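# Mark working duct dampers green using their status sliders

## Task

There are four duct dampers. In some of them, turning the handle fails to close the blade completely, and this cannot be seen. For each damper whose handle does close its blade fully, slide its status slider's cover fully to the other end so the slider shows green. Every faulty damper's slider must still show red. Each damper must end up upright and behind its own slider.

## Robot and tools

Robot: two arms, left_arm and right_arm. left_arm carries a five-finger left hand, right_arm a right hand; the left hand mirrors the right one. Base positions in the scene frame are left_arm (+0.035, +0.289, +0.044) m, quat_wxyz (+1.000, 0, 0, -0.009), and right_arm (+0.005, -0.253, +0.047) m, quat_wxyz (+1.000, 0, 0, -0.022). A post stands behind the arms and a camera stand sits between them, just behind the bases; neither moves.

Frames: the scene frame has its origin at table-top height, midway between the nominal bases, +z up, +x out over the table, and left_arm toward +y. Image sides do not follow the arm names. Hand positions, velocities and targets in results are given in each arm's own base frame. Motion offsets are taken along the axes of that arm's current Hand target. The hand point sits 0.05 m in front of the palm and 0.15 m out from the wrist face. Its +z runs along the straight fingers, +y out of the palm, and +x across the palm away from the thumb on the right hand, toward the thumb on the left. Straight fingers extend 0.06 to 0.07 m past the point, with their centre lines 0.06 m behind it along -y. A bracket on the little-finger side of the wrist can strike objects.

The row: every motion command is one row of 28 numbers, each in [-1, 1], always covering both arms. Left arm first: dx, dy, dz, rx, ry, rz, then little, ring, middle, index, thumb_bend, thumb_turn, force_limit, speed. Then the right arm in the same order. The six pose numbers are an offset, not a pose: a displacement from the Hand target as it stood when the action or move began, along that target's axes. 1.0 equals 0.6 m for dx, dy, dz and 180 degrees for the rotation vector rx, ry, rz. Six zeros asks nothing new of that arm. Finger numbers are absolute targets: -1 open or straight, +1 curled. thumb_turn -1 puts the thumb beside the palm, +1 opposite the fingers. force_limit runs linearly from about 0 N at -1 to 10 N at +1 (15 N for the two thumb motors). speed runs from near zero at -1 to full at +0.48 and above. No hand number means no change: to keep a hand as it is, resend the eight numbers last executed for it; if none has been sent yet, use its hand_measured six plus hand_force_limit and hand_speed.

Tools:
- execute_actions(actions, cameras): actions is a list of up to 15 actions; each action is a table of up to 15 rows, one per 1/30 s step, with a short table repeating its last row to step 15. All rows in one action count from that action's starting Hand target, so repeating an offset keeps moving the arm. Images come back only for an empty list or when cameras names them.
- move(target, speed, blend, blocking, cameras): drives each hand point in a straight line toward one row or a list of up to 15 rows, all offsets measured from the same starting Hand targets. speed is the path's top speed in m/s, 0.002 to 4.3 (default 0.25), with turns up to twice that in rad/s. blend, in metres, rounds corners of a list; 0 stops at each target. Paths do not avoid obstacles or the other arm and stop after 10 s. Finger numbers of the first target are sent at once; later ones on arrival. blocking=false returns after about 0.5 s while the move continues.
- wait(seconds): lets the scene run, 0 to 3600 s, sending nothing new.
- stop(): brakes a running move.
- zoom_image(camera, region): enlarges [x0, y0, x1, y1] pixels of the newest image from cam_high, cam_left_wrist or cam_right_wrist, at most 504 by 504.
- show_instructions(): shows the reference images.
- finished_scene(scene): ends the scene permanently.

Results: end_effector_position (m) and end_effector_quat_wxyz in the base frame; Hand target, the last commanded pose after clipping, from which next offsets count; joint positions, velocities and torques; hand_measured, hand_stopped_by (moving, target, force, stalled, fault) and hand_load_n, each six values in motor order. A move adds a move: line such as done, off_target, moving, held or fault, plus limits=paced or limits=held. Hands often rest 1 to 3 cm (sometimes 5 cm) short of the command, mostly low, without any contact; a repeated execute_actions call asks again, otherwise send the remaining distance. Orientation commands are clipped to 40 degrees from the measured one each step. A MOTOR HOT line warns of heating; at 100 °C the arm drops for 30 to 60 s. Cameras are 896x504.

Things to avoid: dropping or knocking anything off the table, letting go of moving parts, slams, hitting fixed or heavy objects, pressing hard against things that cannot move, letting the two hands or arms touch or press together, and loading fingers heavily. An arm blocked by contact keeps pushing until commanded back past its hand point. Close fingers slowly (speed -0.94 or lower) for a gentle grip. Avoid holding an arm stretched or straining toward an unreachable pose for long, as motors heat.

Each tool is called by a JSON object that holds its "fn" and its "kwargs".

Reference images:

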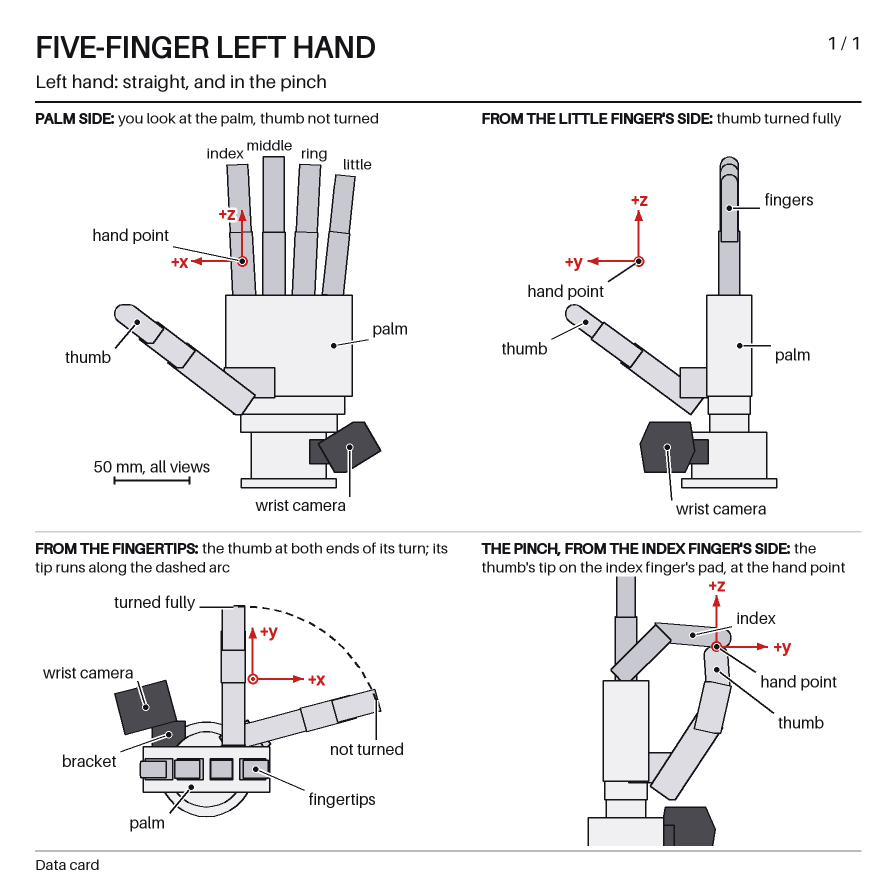

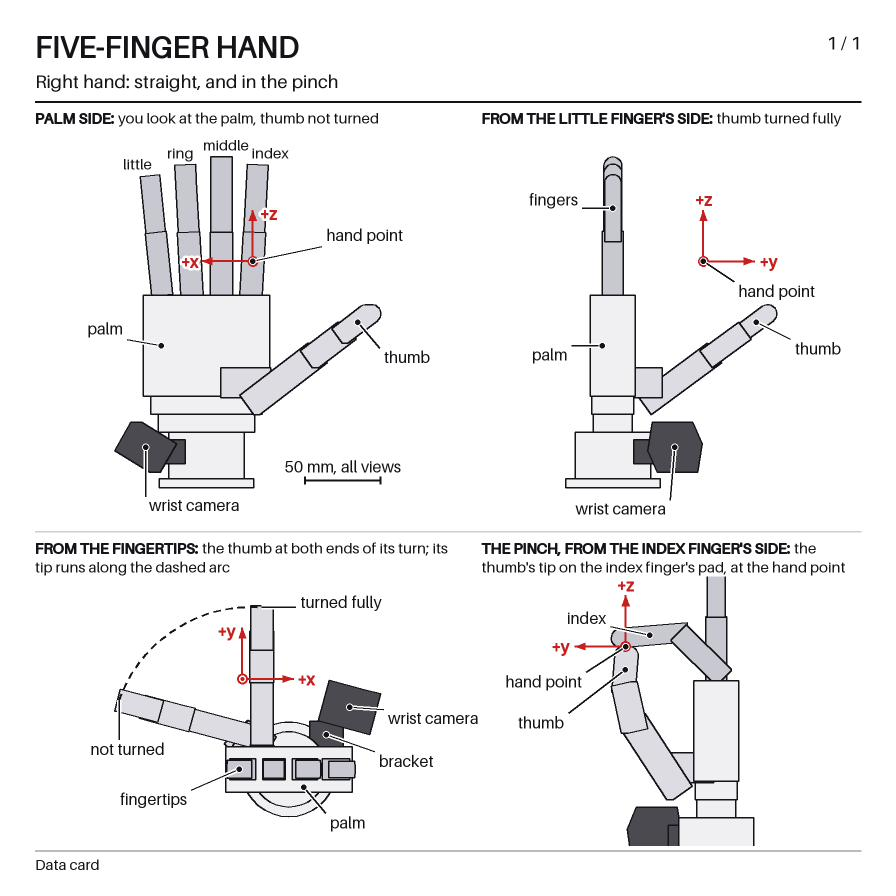

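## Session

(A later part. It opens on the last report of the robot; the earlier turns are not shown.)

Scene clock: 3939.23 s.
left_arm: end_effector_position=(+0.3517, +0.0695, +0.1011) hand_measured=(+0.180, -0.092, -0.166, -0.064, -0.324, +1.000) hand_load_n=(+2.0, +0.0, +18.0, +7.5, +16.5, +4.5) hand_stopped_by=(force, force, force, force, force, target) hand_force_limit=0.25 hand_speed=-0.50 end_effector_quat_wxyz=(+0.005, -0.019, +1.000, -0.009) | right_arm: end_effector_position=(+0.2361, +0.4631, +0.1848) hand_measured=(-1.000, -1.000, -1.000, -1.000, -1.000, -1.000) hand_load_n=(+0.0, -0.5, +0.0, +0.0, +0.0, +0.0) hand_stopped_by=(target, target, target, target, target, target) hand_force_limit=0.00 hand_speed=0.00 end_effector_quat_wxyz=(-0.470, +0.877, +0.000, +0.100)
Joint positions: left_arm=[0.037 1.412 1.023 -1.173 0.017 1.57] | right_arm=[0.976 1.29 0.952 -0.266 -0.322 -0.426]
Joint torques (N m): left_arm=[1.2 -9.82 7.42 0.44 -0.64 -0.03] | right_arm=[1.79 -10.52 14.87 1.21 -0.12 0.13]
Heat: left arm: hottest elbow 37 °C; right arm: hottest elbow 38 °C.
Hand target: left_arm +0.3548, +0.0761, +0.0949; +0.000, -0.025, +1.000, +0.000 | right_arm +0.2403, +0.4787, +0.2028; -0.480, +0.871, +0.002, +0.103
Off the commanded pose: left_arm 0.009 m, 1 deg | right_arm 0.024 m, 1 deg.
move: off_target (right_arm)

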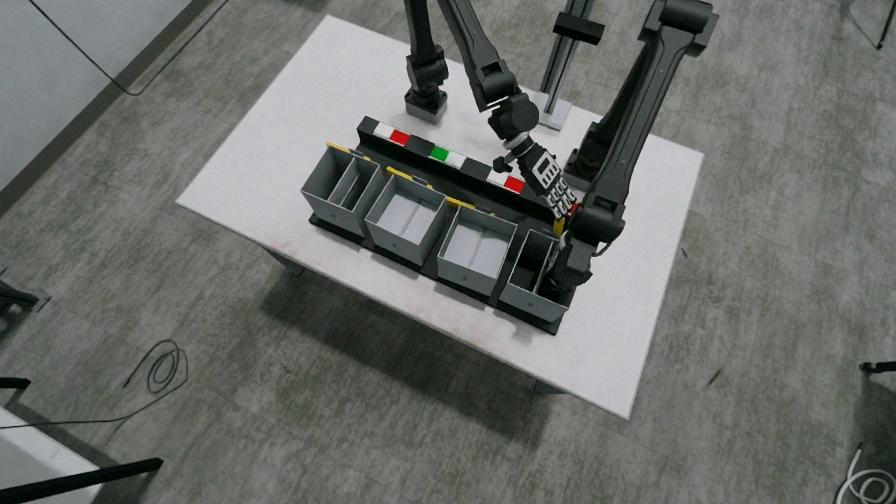

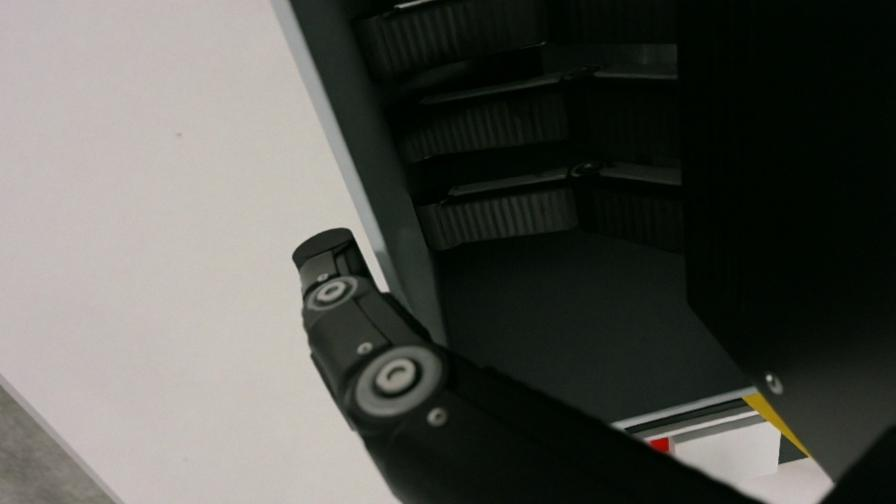

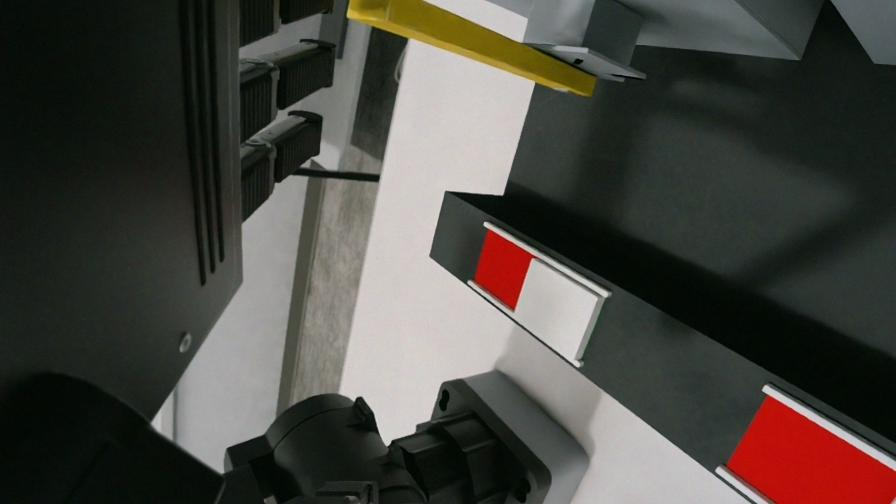

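{"fn": "move", "kwargs": {"target": [[0,0,0,0,0,0,0.5,0.5,0.5,0.5,0.65,1,0.25,-0.5, -0.0127,-0.024,0.0667,0,0,0,-0.5,-0.5,-0.5,-0.5,-1,-1,0.3,0]], "speed": 0.08, "cameras": ["all"]}}

{"fn": "zoom_image", "kwargs": {"camera": "cam_right_wrist", "region": [150, 0, 560, 230]}}

Scene clock: 3963.57 s.
left_arm: end_effector_position=(+0.3517, +0.0695, +0.1011) hand_measured=(+0.180, -0.092, -0.166, -0.064, -0.324, +1.000) hand_load_n=(+2.0, +0.0, +18.5, +7.5, +16.5, +4.5) hand_stopped_by=(force, force, force, force, force, target) hand_force_limit=0.25 hand_speed=-0.50 end_effector_quat_wxyz=(+0.005, -0.019, +1.000, -0.009) | right_arm: end_effector_position=(+0.2315, +0.4990, +0.1661) hand_measured=(-0.500, -0.740, -0.500, -0.500, -1.000, -1.000) hand_load_n=(+0.0, +0.0, +0.0, +0.0, +0.0, +0.0) hand_stopped_by=(target, force, target, target, target, target) hand_force_limit=0.30 hand_speed=0.00 end_effector_quat_wxyz=(-0.457, +0.885, -0.001, +0.094)
Joint positions: left_arm=[0.037 1.412 1.023 -1.173 0.017 1.57] | right_arm=[1.032 1.394 1.013 -0.246 -0.274 -0.396]
Joint torques (N m): left_arm=[1.2 -9.76 7.41 0.43 -0.64 -0.02] | right_arm=[1.08 -12.04 15.01 1.91 -0.18 0.14]
Heat: left arm: hottest elbow 37 °C; right arm: hottest elbow 44 °C.
Hand target: left_arm +0.3548, +0.0761, +0.0949; +0.000, -0.025, +1.000, +0.000 | right_arm +0.2385, +0.5206, +0.1926; -0.480, +0.871, +0.002, +0.103
Off the commanded pose: left_arm 0.009 m, 1 deg | right_arm 0.035 m, 3 deg.
move: off_target (right_arm)

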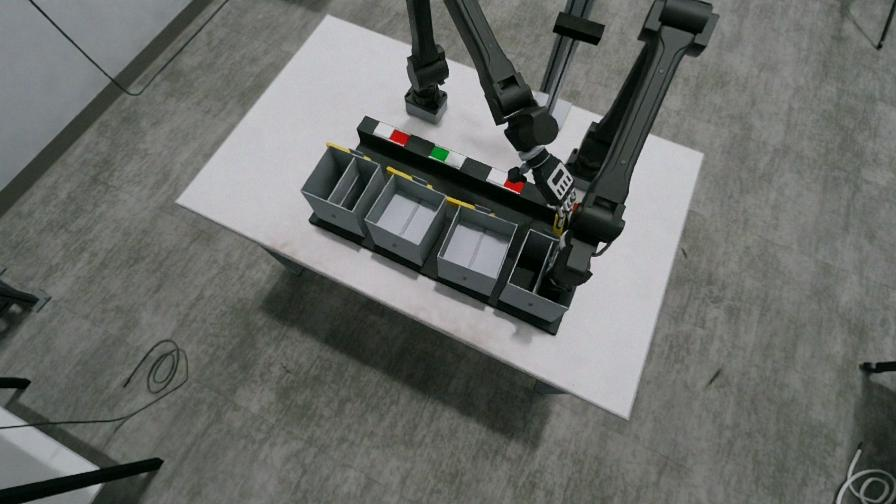

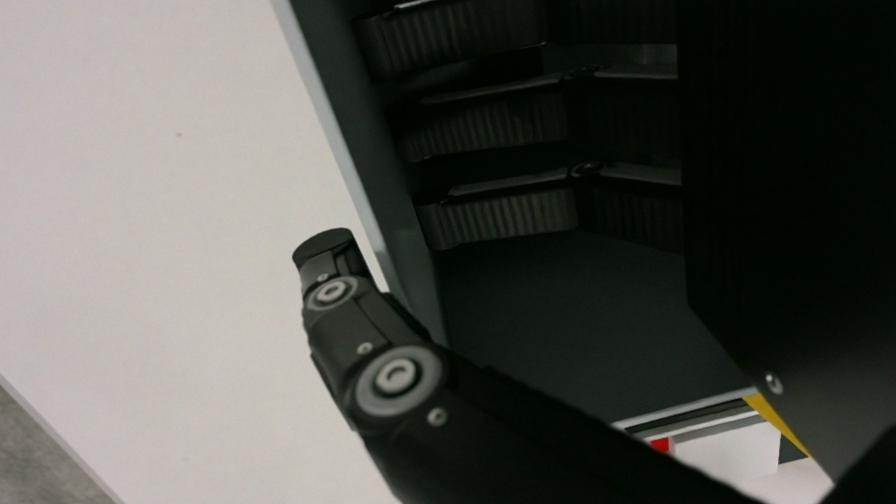

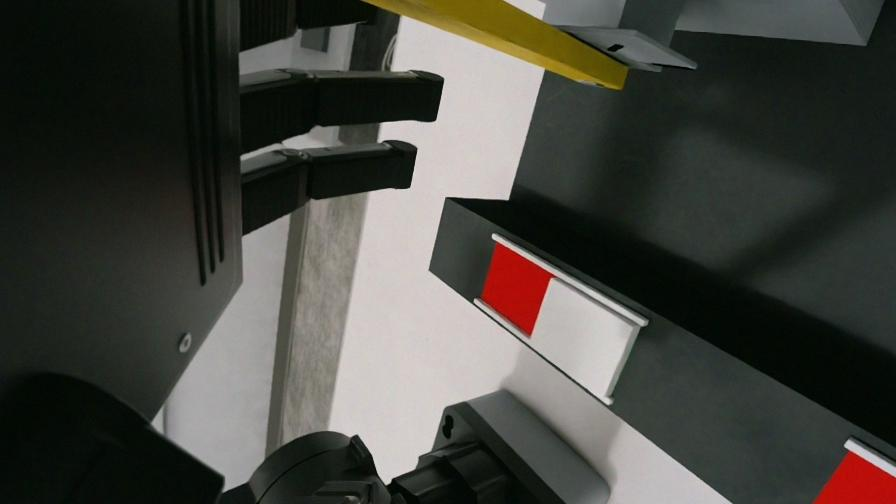

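Scaled by 1.229.

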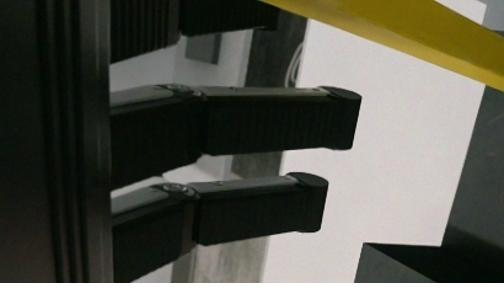

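{"fn": "move", "kwargs": {"target": [[0,0,0,0,0,0,0.5,0.5,0.5,0.5,0.65,1,0.25,-0.5, 0.0052,-0.0439,-0.0077,0,0,0,-0.5,-1,-0.5,-0.5,-1,-1,0.3,0]], "speed": 0.1}}

{"fn": "execute_actions", "kwargs": {"actions": [[[0,0,0,0,0,0,0.5,0.5,0.5,0.5,0.65,1,0.25,-0.5, 0,0,0,0,0,0,-0.5,-0.5,-0.5,-0.5,-1,-1,0.3,0]]], "cameras": ["cam_high","cam_right_wrist"]}}

Scene clock: 3977.03 s.
left_arm: end_effector_position=(+0.3517, +0.0695, +0.1011) hand_measured=(+0.180, -0.092, -0.166, -0.064, -0.324, +1.000) hand_load_n=(+2.0, +0.0, +18.0, +7.0, +16.5, +4.5) hand_stopped_by=(force, force, force, force, force, target) hand_force_limit=0.25 hand_speed=-0.50 end_effector_quat_wxyz=(+0.005, -0.019, +1.000, -0.009) | right_arm: end_effector_position=(+0.2350, +0.5157, +0.1990) hand_measured=(-0.500, -1.000, -0.500, -0.500, -1.000, -1.000) hand_load_n=(+0.0, +0.0, +0.0, +0.0, +0.0, +0.0) hand_stopped_by=(target, target, target, target, target, target) hand_force_limit=0.30 hand_speed=0.00 end_effector_quat_wxyz=(-0.469, +0.878, +0.001, +0.100)
Joint positions: left_arm=[0.037 1.412 1.023 -1.173 0.017 1.57] | right_arm=[1.044 1.394 1.089 -0.29 -0.266 -0.388]
Joint torques (N m): left_arm=[1.14 -9.76 7.41 0.43 -0.64 -0.03] | right_arm=[1.26 -13.04 14.82 1.36 -0.05 0.1]
Heat: left arm: hottest elbow 37 °C; right arm: hottest elbow 48 °C.
Hand target: left_arm +0.3548, +0.0761, +0.0949; +0.000, -0.025, +1.000, +0.000 | right_arm +0.2380, +0.5307, +0.2176; -0.480, +0.871, +0.002, +0.103
Off the commanded pose: left_arm 0.009 m, 1 deg | right_arm 0.024 m, 1 deg.
move: off_target (right_arm)

Scene clock: 3977.73 s.
left_arm: end_effector_position=(+0.3517, +0.0695, +0.1011) hand_measured=(+0.180, -0.092, -0.166, -0.064, -0.324, +1.000) hand_load_n=(+2.0, +0.0, +18.0, +7.5, +16.5, +4.0) hand_stopped_by=(force, force, force, force, force, target) hand_force_limit=0.25 hand_speed=-0.50 end_effector_quat_wxyz=(+0.005, -0.019, +1.000, -0.009) | right_arm: end_effector_position=(+0.2351, +0.5157, +0.1990) hand_measured=(-0.500, -0.500, -0.500, -0.500, -1.000, -1.000) hand_load_n=(+0.0, +0.0, +0.0, +0.0, -0.5, +0.0) hand_stopped_by=(target, target, target, target, target, target) hand_force_limit=0.30 hand_speed=0.00 end_effector_quat_wxyz=(-0.469, +0.878, +0.001, +0.100)
Joint positions: left_arm=[0.037 1.412 1.023 -1.173 0.017 1.57] | right_arm=[1.044 1.394 1.089 -0.29 -0.265 -0.388]
Joint torques (N m): left_arm=[1.2 -9.76 7.42 0.44 -0.64 -0.03] | right_arm=[0.79 -12.4 14.78 1.18 -0.03 0.16]
Heat: left arm: hottest elbow 37 °C; right arm: hottest elbow 47 °C.
Hand target: left_arm +0.3548, +0.0761, +0.0949; +0.000, -0.025, +1.000, +0.000 | right_arm +0.2381, +0.5307, +0.2176; -0.480, +0.871, +0.002, +0.103
Off the commanded pose: left_arm 0.009 m, 1 deg | right_arm 0.024 m, 2 deg.
Step readings (end_effector_position of left_arm | right_arm):
0: (+0.3517, +0.0695, +0.1011) | (+0.2350, +0.5157, +0.1990)
1: (+0.3517, +0.0695, +0.1011) | (+0.2350, +0.5157, +0.1990)
2: (+0.3517, +0.0695, +0.1011) | (+0.2350, +0.5157, +0.1990)
4: (+0.3517, +0.0695, +0.1011) | (+0.2350, +0.5157, +0.1990)
8: (+0.3517, +0.0695, +0.1011) | (+0.2351, +0.5157, +0.1990)
15: (+0.3517, +0.0695, +0.1011) | (+0.2351, +0.5157, +0.1990)

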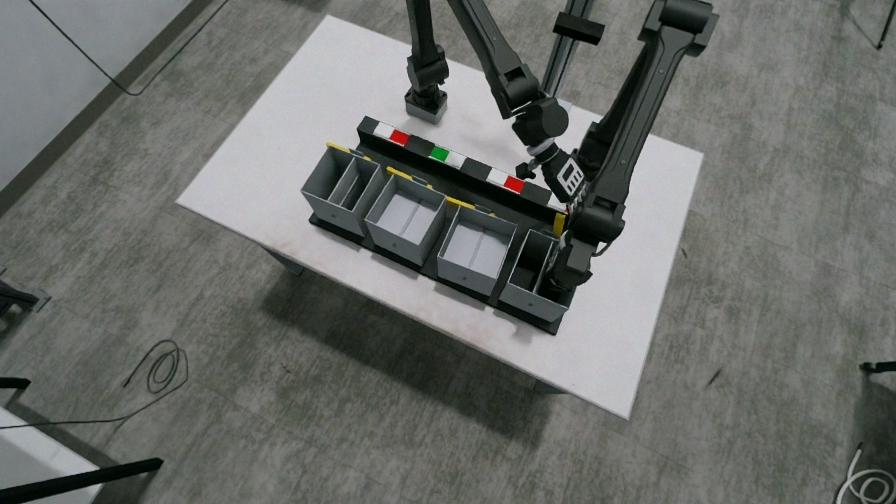

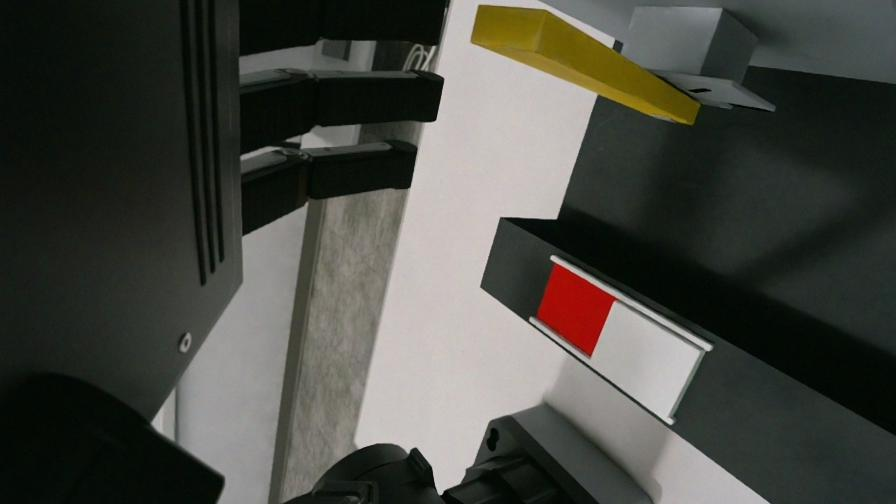

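{"fn": "move", "kwargs": {"target": [[0,0,0,0,0,0,0.5,0.5,0.5,0.5,0.65,1,0.25,-0.5, -0.0181,0.0836,0.0517,0,0,0,-0.5,-0.5,-0.5,-0.5,-1,-1,0.3,0]], "speed": 0.06, "cameras": ["cam_high","cam_right_wrist"]}}

Scene clock: 3991.40 s.
left_arm: end_effector_position=(+0.3517, +0.0695, +0.1011) hand_measured=(+0.180, -0.092, -0.166, -0.064, -0.324, +1.000) hand_load_n=(+2.0, +0.0, +18.0, +7.5, +16.5, +4.5) hand_stopped_by=(force, force, force, force, force, target) hand_force_limit=0.25 hand_speed=-0.50 end_effector_quat_wxyz=(+0.005, -0.019, +1.000, -0.009) | right_arm: end_effector_position=(+0.2419, +0.5274, +0.1645) hand_measured=(-0.500, -0.500, -0.500, -0.500, -1.000, -1.000) hand_load_n=(+0.0, +0.0, +0.0, +0.0, +0.0, +0.0) hand_stopped_by=(target, target, target, target, target, target) hand_force_limit=0.30 hand_speed=0.00 end_effector_quat_wxyz=(-0.480, +0.871, +0.003, +0.107)
Joint positions: left_arm=[0.037 1.412 1.023 -1.173 0.017 1.57] | right_arm=[1.044 1.452 1.038 -0.151 -0.265 -0.388]
Joint torques (N m): left_arm=[1.14 -9.76 7.42 0.43 -0.64 -0.02] | right_arm=[1.44 -13.51 9.72 1.99 -0.08 0.09]
Heat: left arm: hottest elbow 37 °C; right arm: hottest elbow 46 °C.
Hand target: left_arm +0.3548, +0.0761, +0.0949; +0.000, -0.025, +1.000, +0.000 | right_arm +0.2380, +0.5306, +0.1576; -0.480, +0.871, +0.002, +0.103
Off the commanded pose: left_arm 0.009 m, 1 deg | right_arm 0.009 m, 0 deg.
move: done

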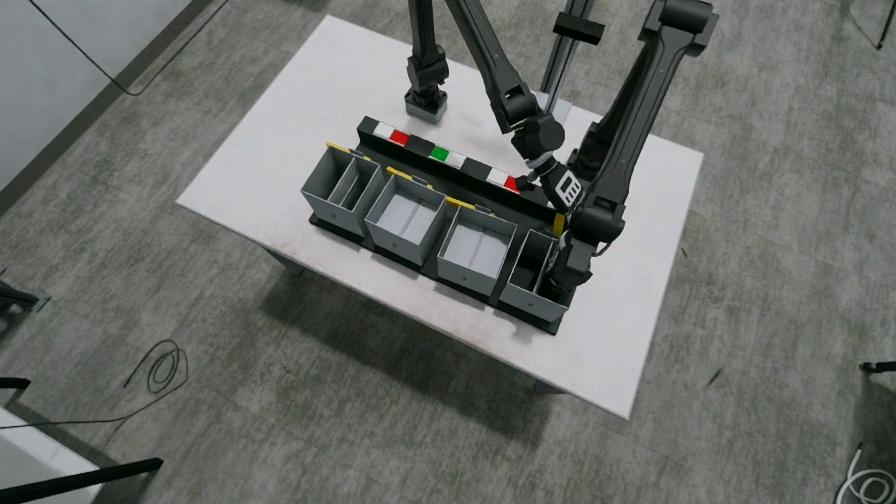

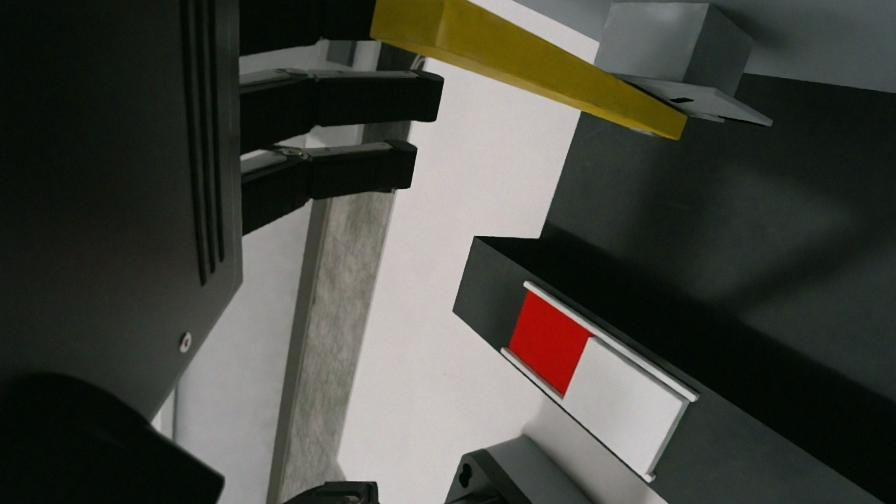

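{"fn": "move", "kwargs": {"target": [[0,0,0,0,0,0,0.5,0.5,0.5,0.5,0.65,1,0.25,-0.5, -0.0048,0.0457,0.005,0,0,0,-0.5,-0.5,-0.5,-0.5,-1,-1,0.3,0]], "speed": 0.06, "cameras": ["cam_right_wrist"]}}

Scene clock: 4002.70 s.
left_arm: end_effector_position=(+0.3517, +0.0695, +0.1011) hand_measured=(+0.180, -0.092, -0.166, -0.064, -0.324, +1.000) hand_load_n=(+2.0, +0.0, +18.0, +7.5, +16.5, +4.5) hand_stopped_by=(force, force, force, force, force, target) hand_force_limit=0.25 hand_speed=-0.50 end_effector_quat_wxyz=(+0.005, -0.019, +1.000, -0.009) | right_arm: end_effector_position=(+0.2367, +0.5214, +0.1463) hand_measured=(-0.500, -0.500, -0.500, -0.500, -1.000, -1.000) hand_load_n=(+0.0, +0.0, +0.0, +0.0, +0.0, -0.5) hand_stopped_by=(target, target, target, target, target, target) hand_force_limit=0.30 hand_speed=0.00 end_effector_quat_wxyz=(-0.486, +0.868, +0.006, +0.107)
Joint positions: left_arm=[0.037 1.412 1.023 -1.173 0.017 1.57] | right_arm=[1.044 1.452 0.977 -0.077 -0.273 -0.388]
Joint torques (N m): left_arm=[1.2 -9.76 7.42 0.43 -0.64 -0.02] | right_arm=[0.09 -11.93 8.76 1.89 -0.23 0.05]
Heat: left arm: hottest elbow 37 °C; right arm: hottest elbow 45 °C.
Hand target: left_arm +0.3548, +0.0761, +0.0949; +0.000, -0.025, +1.000, +0.000 | right_arm +0.2385, +0.5186, +0.1327; -0.480, +0.871, +0.002, +0.103
Off the commanded pose: left_arm 0.009 m, 1 deg | right_arm 0.014 m, 1 deg.
move: off_target (right_arm)

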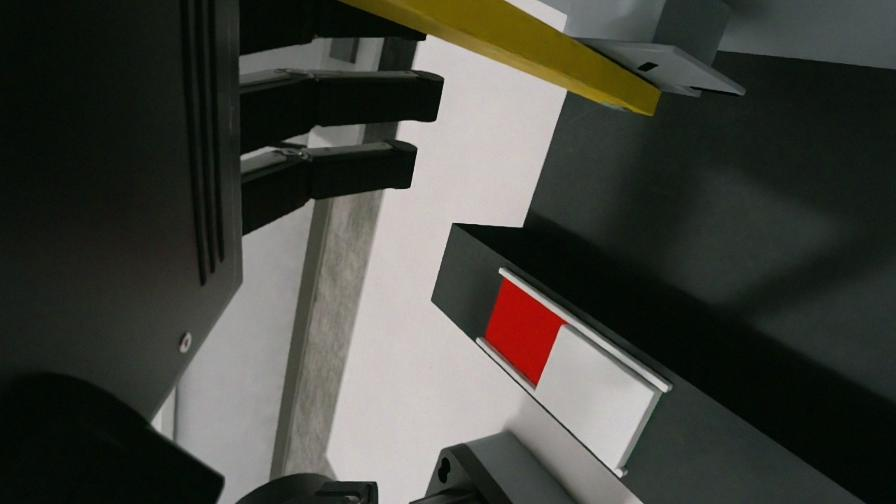

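{"fn": "move", "kwargs": {"target": [[0,0,0,0,0,0,0.5,0.5,0.5,0.5,0.65,1,0.25,-0.5, 0.0062,0.0501,-0.0466,0,0,0,-0.5,-0.5,-0.5,-0.5,-1,-1,0.3,0]], "speed": 0.06, "cameras": ["cam_high","cam_left_wrist","cam_right_wrist"]}}

Scene clock: 4012.90 s.
left_arm: end_effector_position=(+0.3490, +0.0679, +0.1011) hand_measured=(+0.180, -0.092, -0.166, -0.064, -0.324, +1.000) hand_load_n=(+0.0, +0.0, +12.5, +5.0, +12.5, +4.5) hand_stopped_by=(force, force, force, force, force, target) hand_force_limit=0.25 hand_speed=-0.50 end_effector_quat_wxyz=(+0.002, -0.029, +1.000, -0.011) | right_arm: end_effector_position=(+0.2332, +0.5060, +0.1502) hand_measured=(-0.500, -0.500, -0.500, -0.500, -1.000, -1.000) hand_load_n=(+4.0, +0.0, -0.5, +0.0, +0.0, +0.0) hand_stopped_by=(target, target, target, target, target, target) hand_force_limit=0.30 hand_speed=0.00 end_effector_quat_wxyz=(-0.508, +0.854, +0.026, +0.108)
Joint positions: left_arm=[0.037 1.411 1.023 -1.179 0.022 1.549] | right_arm=[1.021 1.403 0.909 -0.015 -0.327 -0.418]
Joint torques (N m): left_arm=[1.14 -9.82 7.43 0.61 -0.79 0.19] | right_arm=[-2.32 -13.8 5.86 0.54 0.3 0.1]
Heat: left arm: hottest elbow 37 °C; right arm: hottest elbow 44 °C.
Hand target: left_arm +0.3548, +0.0760, +0.0950; +0.000, -0.025, +1.000, +0.000 | right_arm +0.2402, +0.4786, +0.1227; -0.480, +0.871, +0.002, +0.103
Off the commanded pose: left_arm 0.012 m, 1 deg | right_arm 0.039 m, 5 deg.
move: off_target (right_arm)

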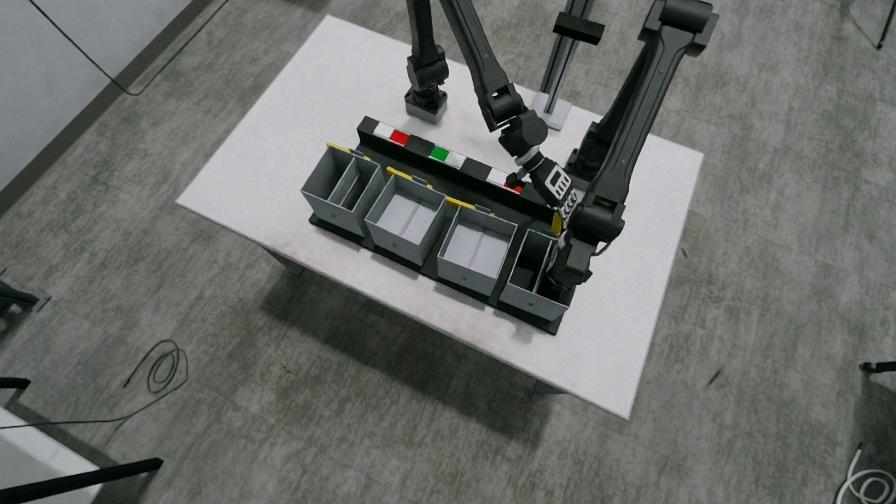

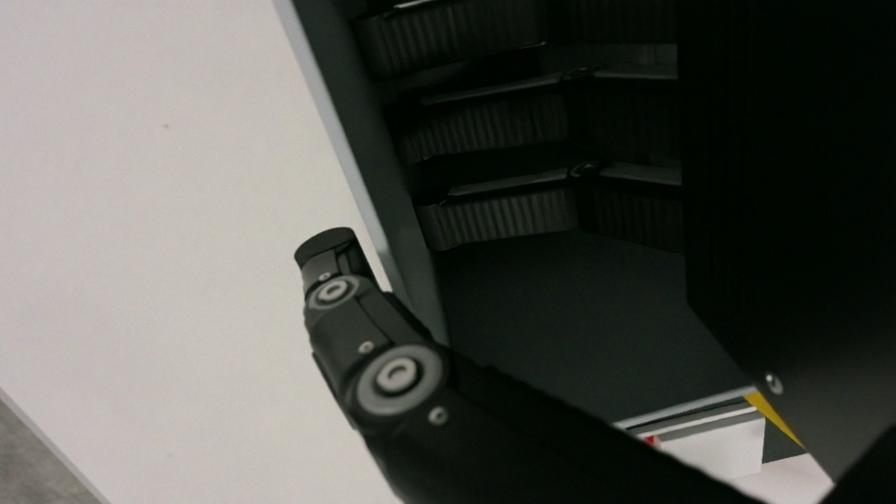

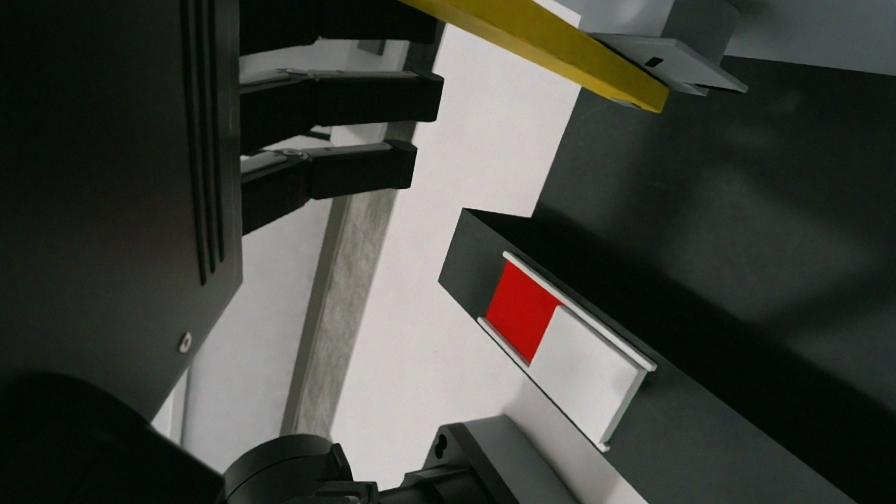

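{"fn": "move", "kwargs": {"target": [[0,0.0167,0,0,0,0,0.5,0.5,0.5,0.5,0.65,1,0.25,-0.5, 0.0062,0.0501,-0.0466,0,0,0,-0.5,-0.5,-0.5,-0.5,-1,-1,0.3,0]], "speed": 0.05, "cameras": ["cam_high","cam_left_wrist","cam_right_wrist"]}}

Scene clock: 4023.80 s.
left_arm: end_effector_position=(+0.3467, +0.0662, +0.1008) hand_measured=(+0.180, -0.092, -0.166, -0.064, -0.324, +1.000) hand_load_n=(+0.5, +0.0, +5.0, +6.0, +9.0, +6.0) hand_stopped_by=(force, force, force, force, force, target) hand_force_limit=0.25 hand_speed=-0.50 end_effector_quat_wxyz=(-0.002, -0.032, +0.999, -0.016) | right_arm: end_effector_position=(+0.2363, +0.4717, +0.1413) hand_measured=(-0.500, -0.500, -0.500, -0.500, -1.000, -1.000) hand_load_n=(+2.0, +10.0, +0.0, +0.0, +0.0, +0.0) hand_stopped_by=(target, target, target, target, target, target) hand_force_limit=0.30 hand_speed=0.00 end_effector_quat_wxyz=(-0.511, +0.852, +0.030, +0.109)
Joint positions: left_arm=[0.039 1.411 1.023 -1.186 0.032 1.546] | right_arm=[0.968 1.344 0.823 0.01 -0.379 -0.45]
Joint torques (N m): left_arm=[3.08 -9.88 7.41 0.83 -1.16 0.48] | right_arm=[-2.84 -12.69 5.29 0.38 0.4 0.03]
Heat: left arm: hottest elbow 37 °C; right arm: hottest elbow 42 °C.
Hand target: left_arm +0.3543, +0.0860, +0.0950; +0.000, -0.025, +1.000, +0.000 | right_arm +0.2421, +0.4386, +0.1128; -0.480, +0.871, +0.002, +0.103
Off the commanded pose: left_arm 0.022 m, 2 deg | right_arm 0.044 m, 5 deg.
move: off_target (left_arm, right_arm)

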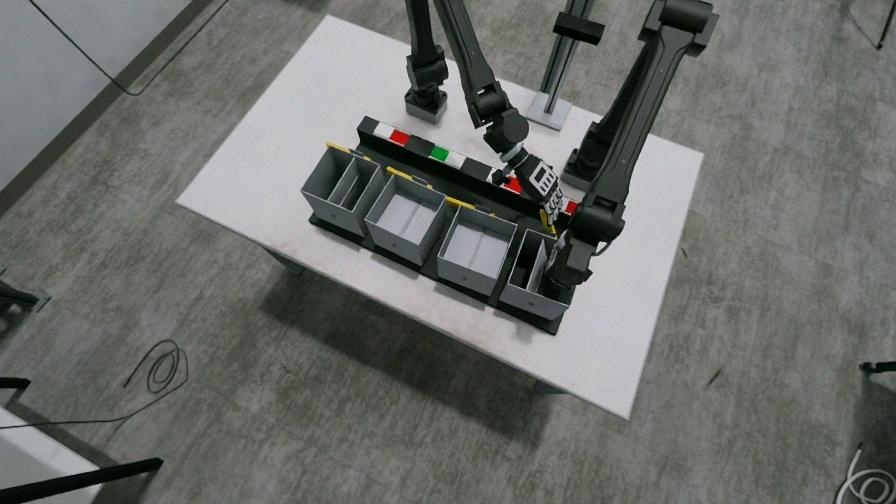

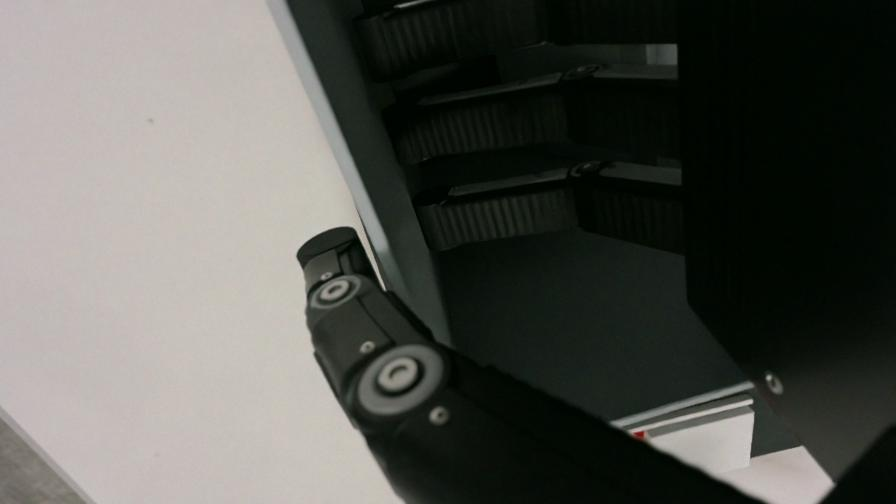

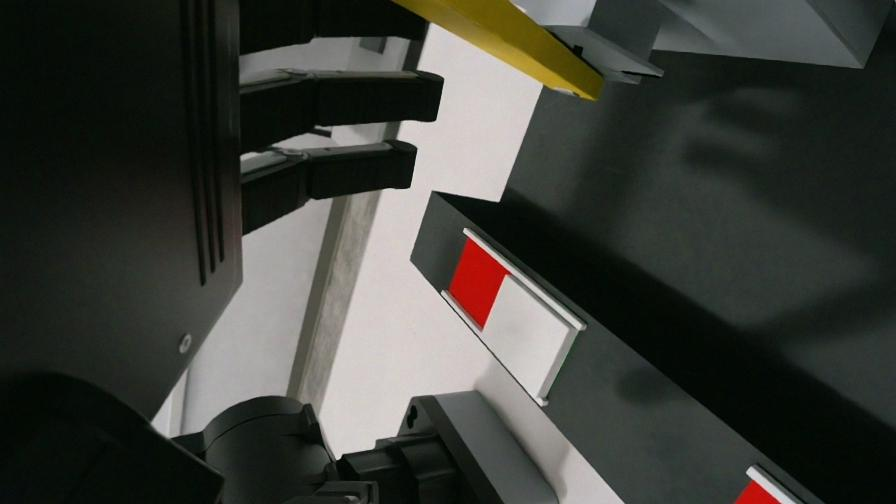

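{"fn": "zoom_image", "kwargs": {"camera": "cam_high", "region": [420, 130, 640, 340]}}

Scaled by 2.291.

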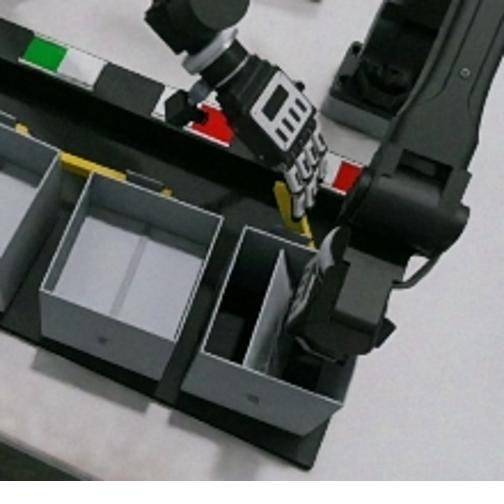

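{"fn": "move", "kwargs": {"target": [[0,0.0167,0,0,0,0,0.5,0.5,0.5,0.5,0.65,1,0.25,-0.5, 0.0047,0.0571,-0.0423,0,0,0,-0.5,-0.5,-0.5,-0.5,-1,-1,0.3,0]], "speed": 0.05, "cameras": ["cam_high","cam_left_wrist","cam_right_wrist"]}}

{"fn": "zoom_image", "kwargs": {"camera": "cam_high", "region": [420, 130, 640, 340]}}

Scene clock: 4038.07 s.
left_arm: end_effector_position=(+0.3459, +0.0653, +0.1003) hand_measured=(+0.180, -0.092, -0.164, -0.064, -0.322, +1.000) hand_load_n=(+0.0, +0.0, +1.0, +4.0, +5.0, +2.0) hand_stopped_by=(force, force, force, force, force, target) hand_force_limit=0.25 hand_speed=-0.50 end_effector_quat_wxyz=(-0.003, -0.035, +0.999, -0.022) | right_arm: end_effector_position=(+0.2344, +0.4358, +0.1373) hand_measured=(-0.502, -0.500, -0.500, -0.500, -1.000, -1.000) hand_load_n=(+11.0, +1.0, +0.0, +0.0, +0.0, +0.0) hand_stopped_by=(target, target, target, target, target, target) hand_force_limit=0.30 hand_speed=0.00 end_effector_quat_wxyz=(-0.521, +0.845, +0.044, +0.111)
Joint positions: left_arm=[0.043 1.411 1.023 -1.189 0.044 1.545] | right_arm=[0.91 1.267 0.73 0.036 -0.449 -0.495]
Joint torques (N m): left_arm=[4.72 -9.88 7.41 0.81 -1.57 0.73] | right_arm=[-3.9 -9.7 5.12 0.03 0.86 0.1]
Heat: left arm: hottest elbow 37 °C; right arm: hottest elbow 41 °C.
Hand target: left_arm +0.3538, +0.0960, +0.0950; +0.000, -0.025, +1.000, +0.000 | right_arm +0.2437, +0.3987, +0.0979; -0.480, +0.871, +0.002, +0.103
Off the commanded pose: left_arm 0.032 m, 3 deg | right_arm 0.055 m, 7 deg.
move: off_target (left_arm, right_arm)

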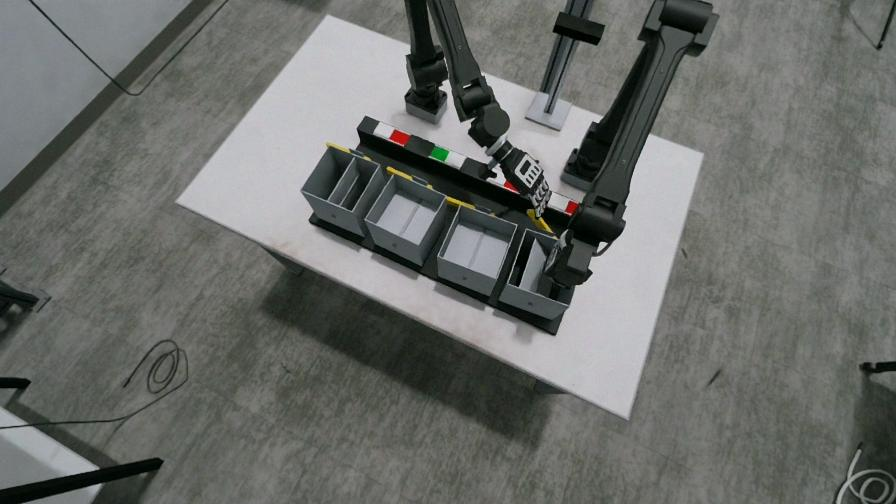

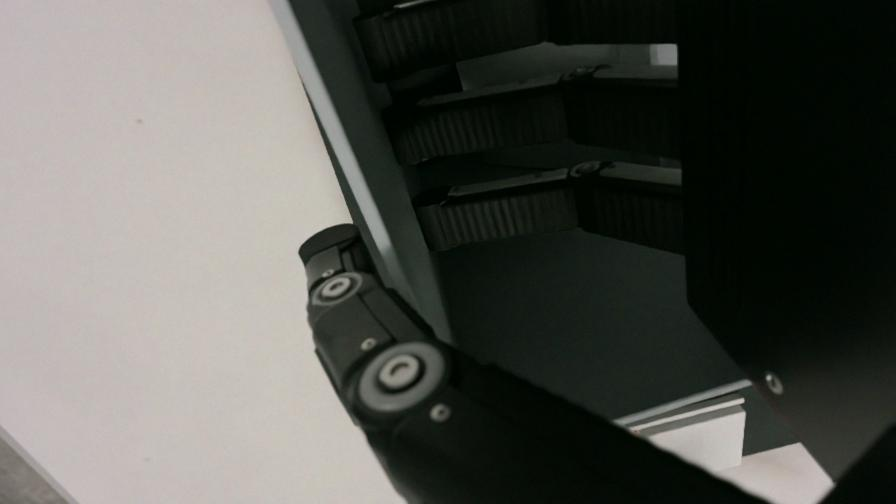

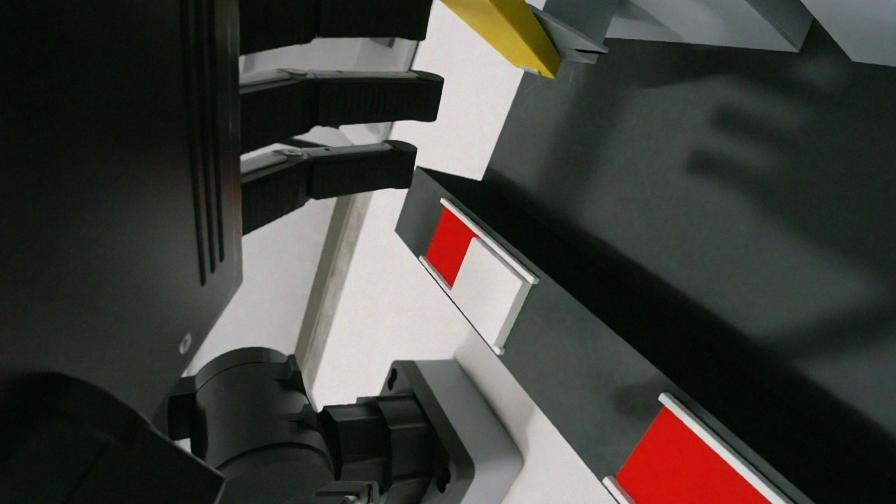

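Scaled by 2.291.

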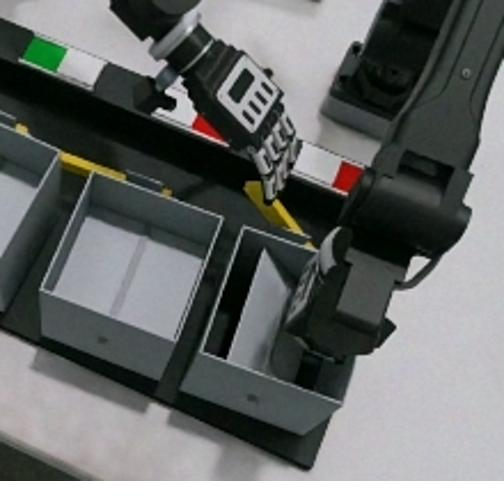

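{"fn": "move", "kwargs": {"target": [[0,0.0167,0,0,0,0,0.5,0.5,0.5,0.5,0.65,1,0.25,-0.5, 0.0021,0.0613,0.0305,0,0,0,-0.5,-0.5,-0.5,-0.5,-1,-1,0.3,0]], "speed": 0.05, "cameras": ["cam_high","cam_left_wrist","cam_right_wrist"]}}

{"fn": "zoom_image", "kwargs": {"camera": "cam_high", "region": [420, 130, 640, 340]}}

Scene clock: 4086.87 s.
left_arm: end_effector_position=(+0.3460, +0.0665, +0.0996) hand_measured=(+0.180, -0.092, -0.164, -0.062, -0.320, +1.000) hand_load_n=(+0.0, +0.0, +0.0, +2.5, +1.5, +1.0) hand_stopped_by=(force, force, force, force, force, target) hand_force_limit=0.25 hand_speed=-0.50 end_effector_quat_wxyz=(-0.003, -0.032, +0.999, -0.028) | right_arm: end_effector_position=(+0.2370, +0.4336, +0.1298) hand_measured=(-0.502, -0.500, -0.500, -0.500, -1.000, -1.000) hand_load_n=(+11.0, +0.0, +0.0, +0.0, +0.0, -0.5) hand_stopped_by=(target, target, target, target, target, target) hand_force_limit=0.30 hand_speed=0.00 end_effector_quat_wxyz=(-0.542, +0.829, +0.059, +0.122)
Joint positions: left_arm=[0.052 1.411 1.023 -1.189 0.056 1.559] | right_arm=[0.893 1.276 0.678 0.152 -0.483 -0.511]
Joint torques (N m): left_arm=[6.01 -9.88 7.46 0.75 -2 0.79] | right_arm=[-4.37 -4.54 4.34 0.24 1.54 0.03]
Heat: left arm: hottest elbow 37 °C; right arm: hottest elbow 37 °C.
Hand target: left_arm +0.3533, +0.1061, +0.0949; +0.000, -0.025, +1.000, +0.000 | right_arm +0.2520, +0.3941, +0.0580; -0.480, +0.871, +0.002, +0.103
Off the commanded pose: left_arm 0.040 m, 3 deg | right_arm 0.083 m, 11 deg.
move: off_target (left_arm, right_arm)

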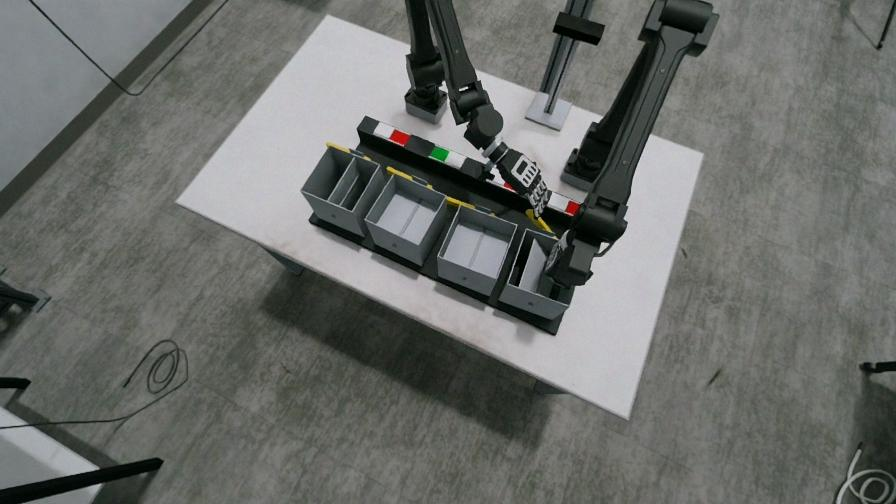

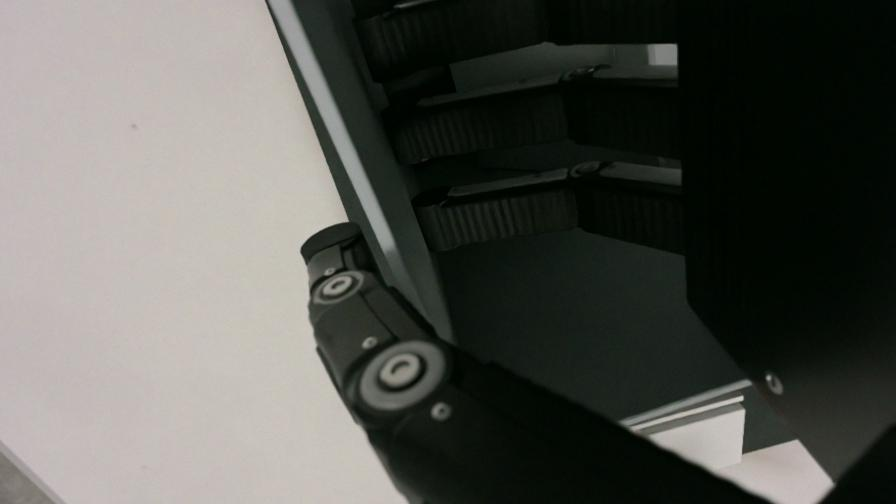

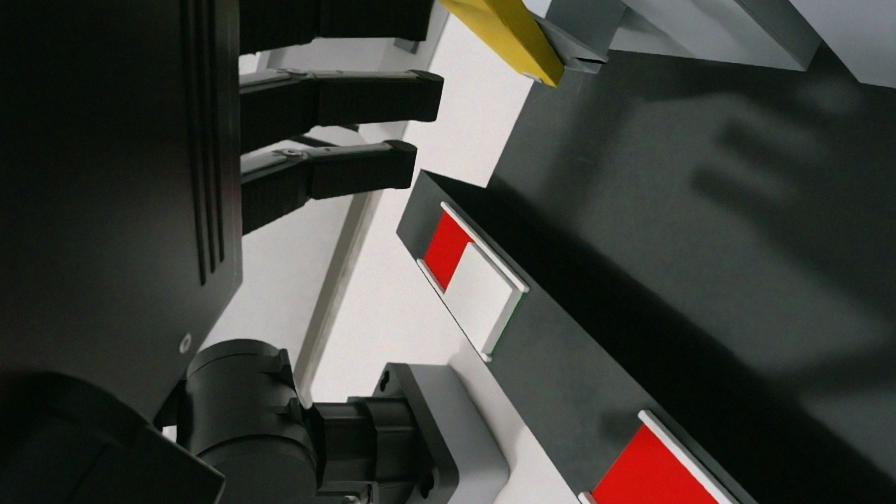

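Scaled by 2.291.

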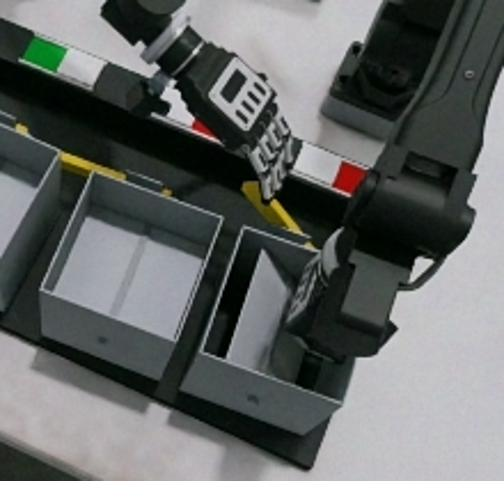

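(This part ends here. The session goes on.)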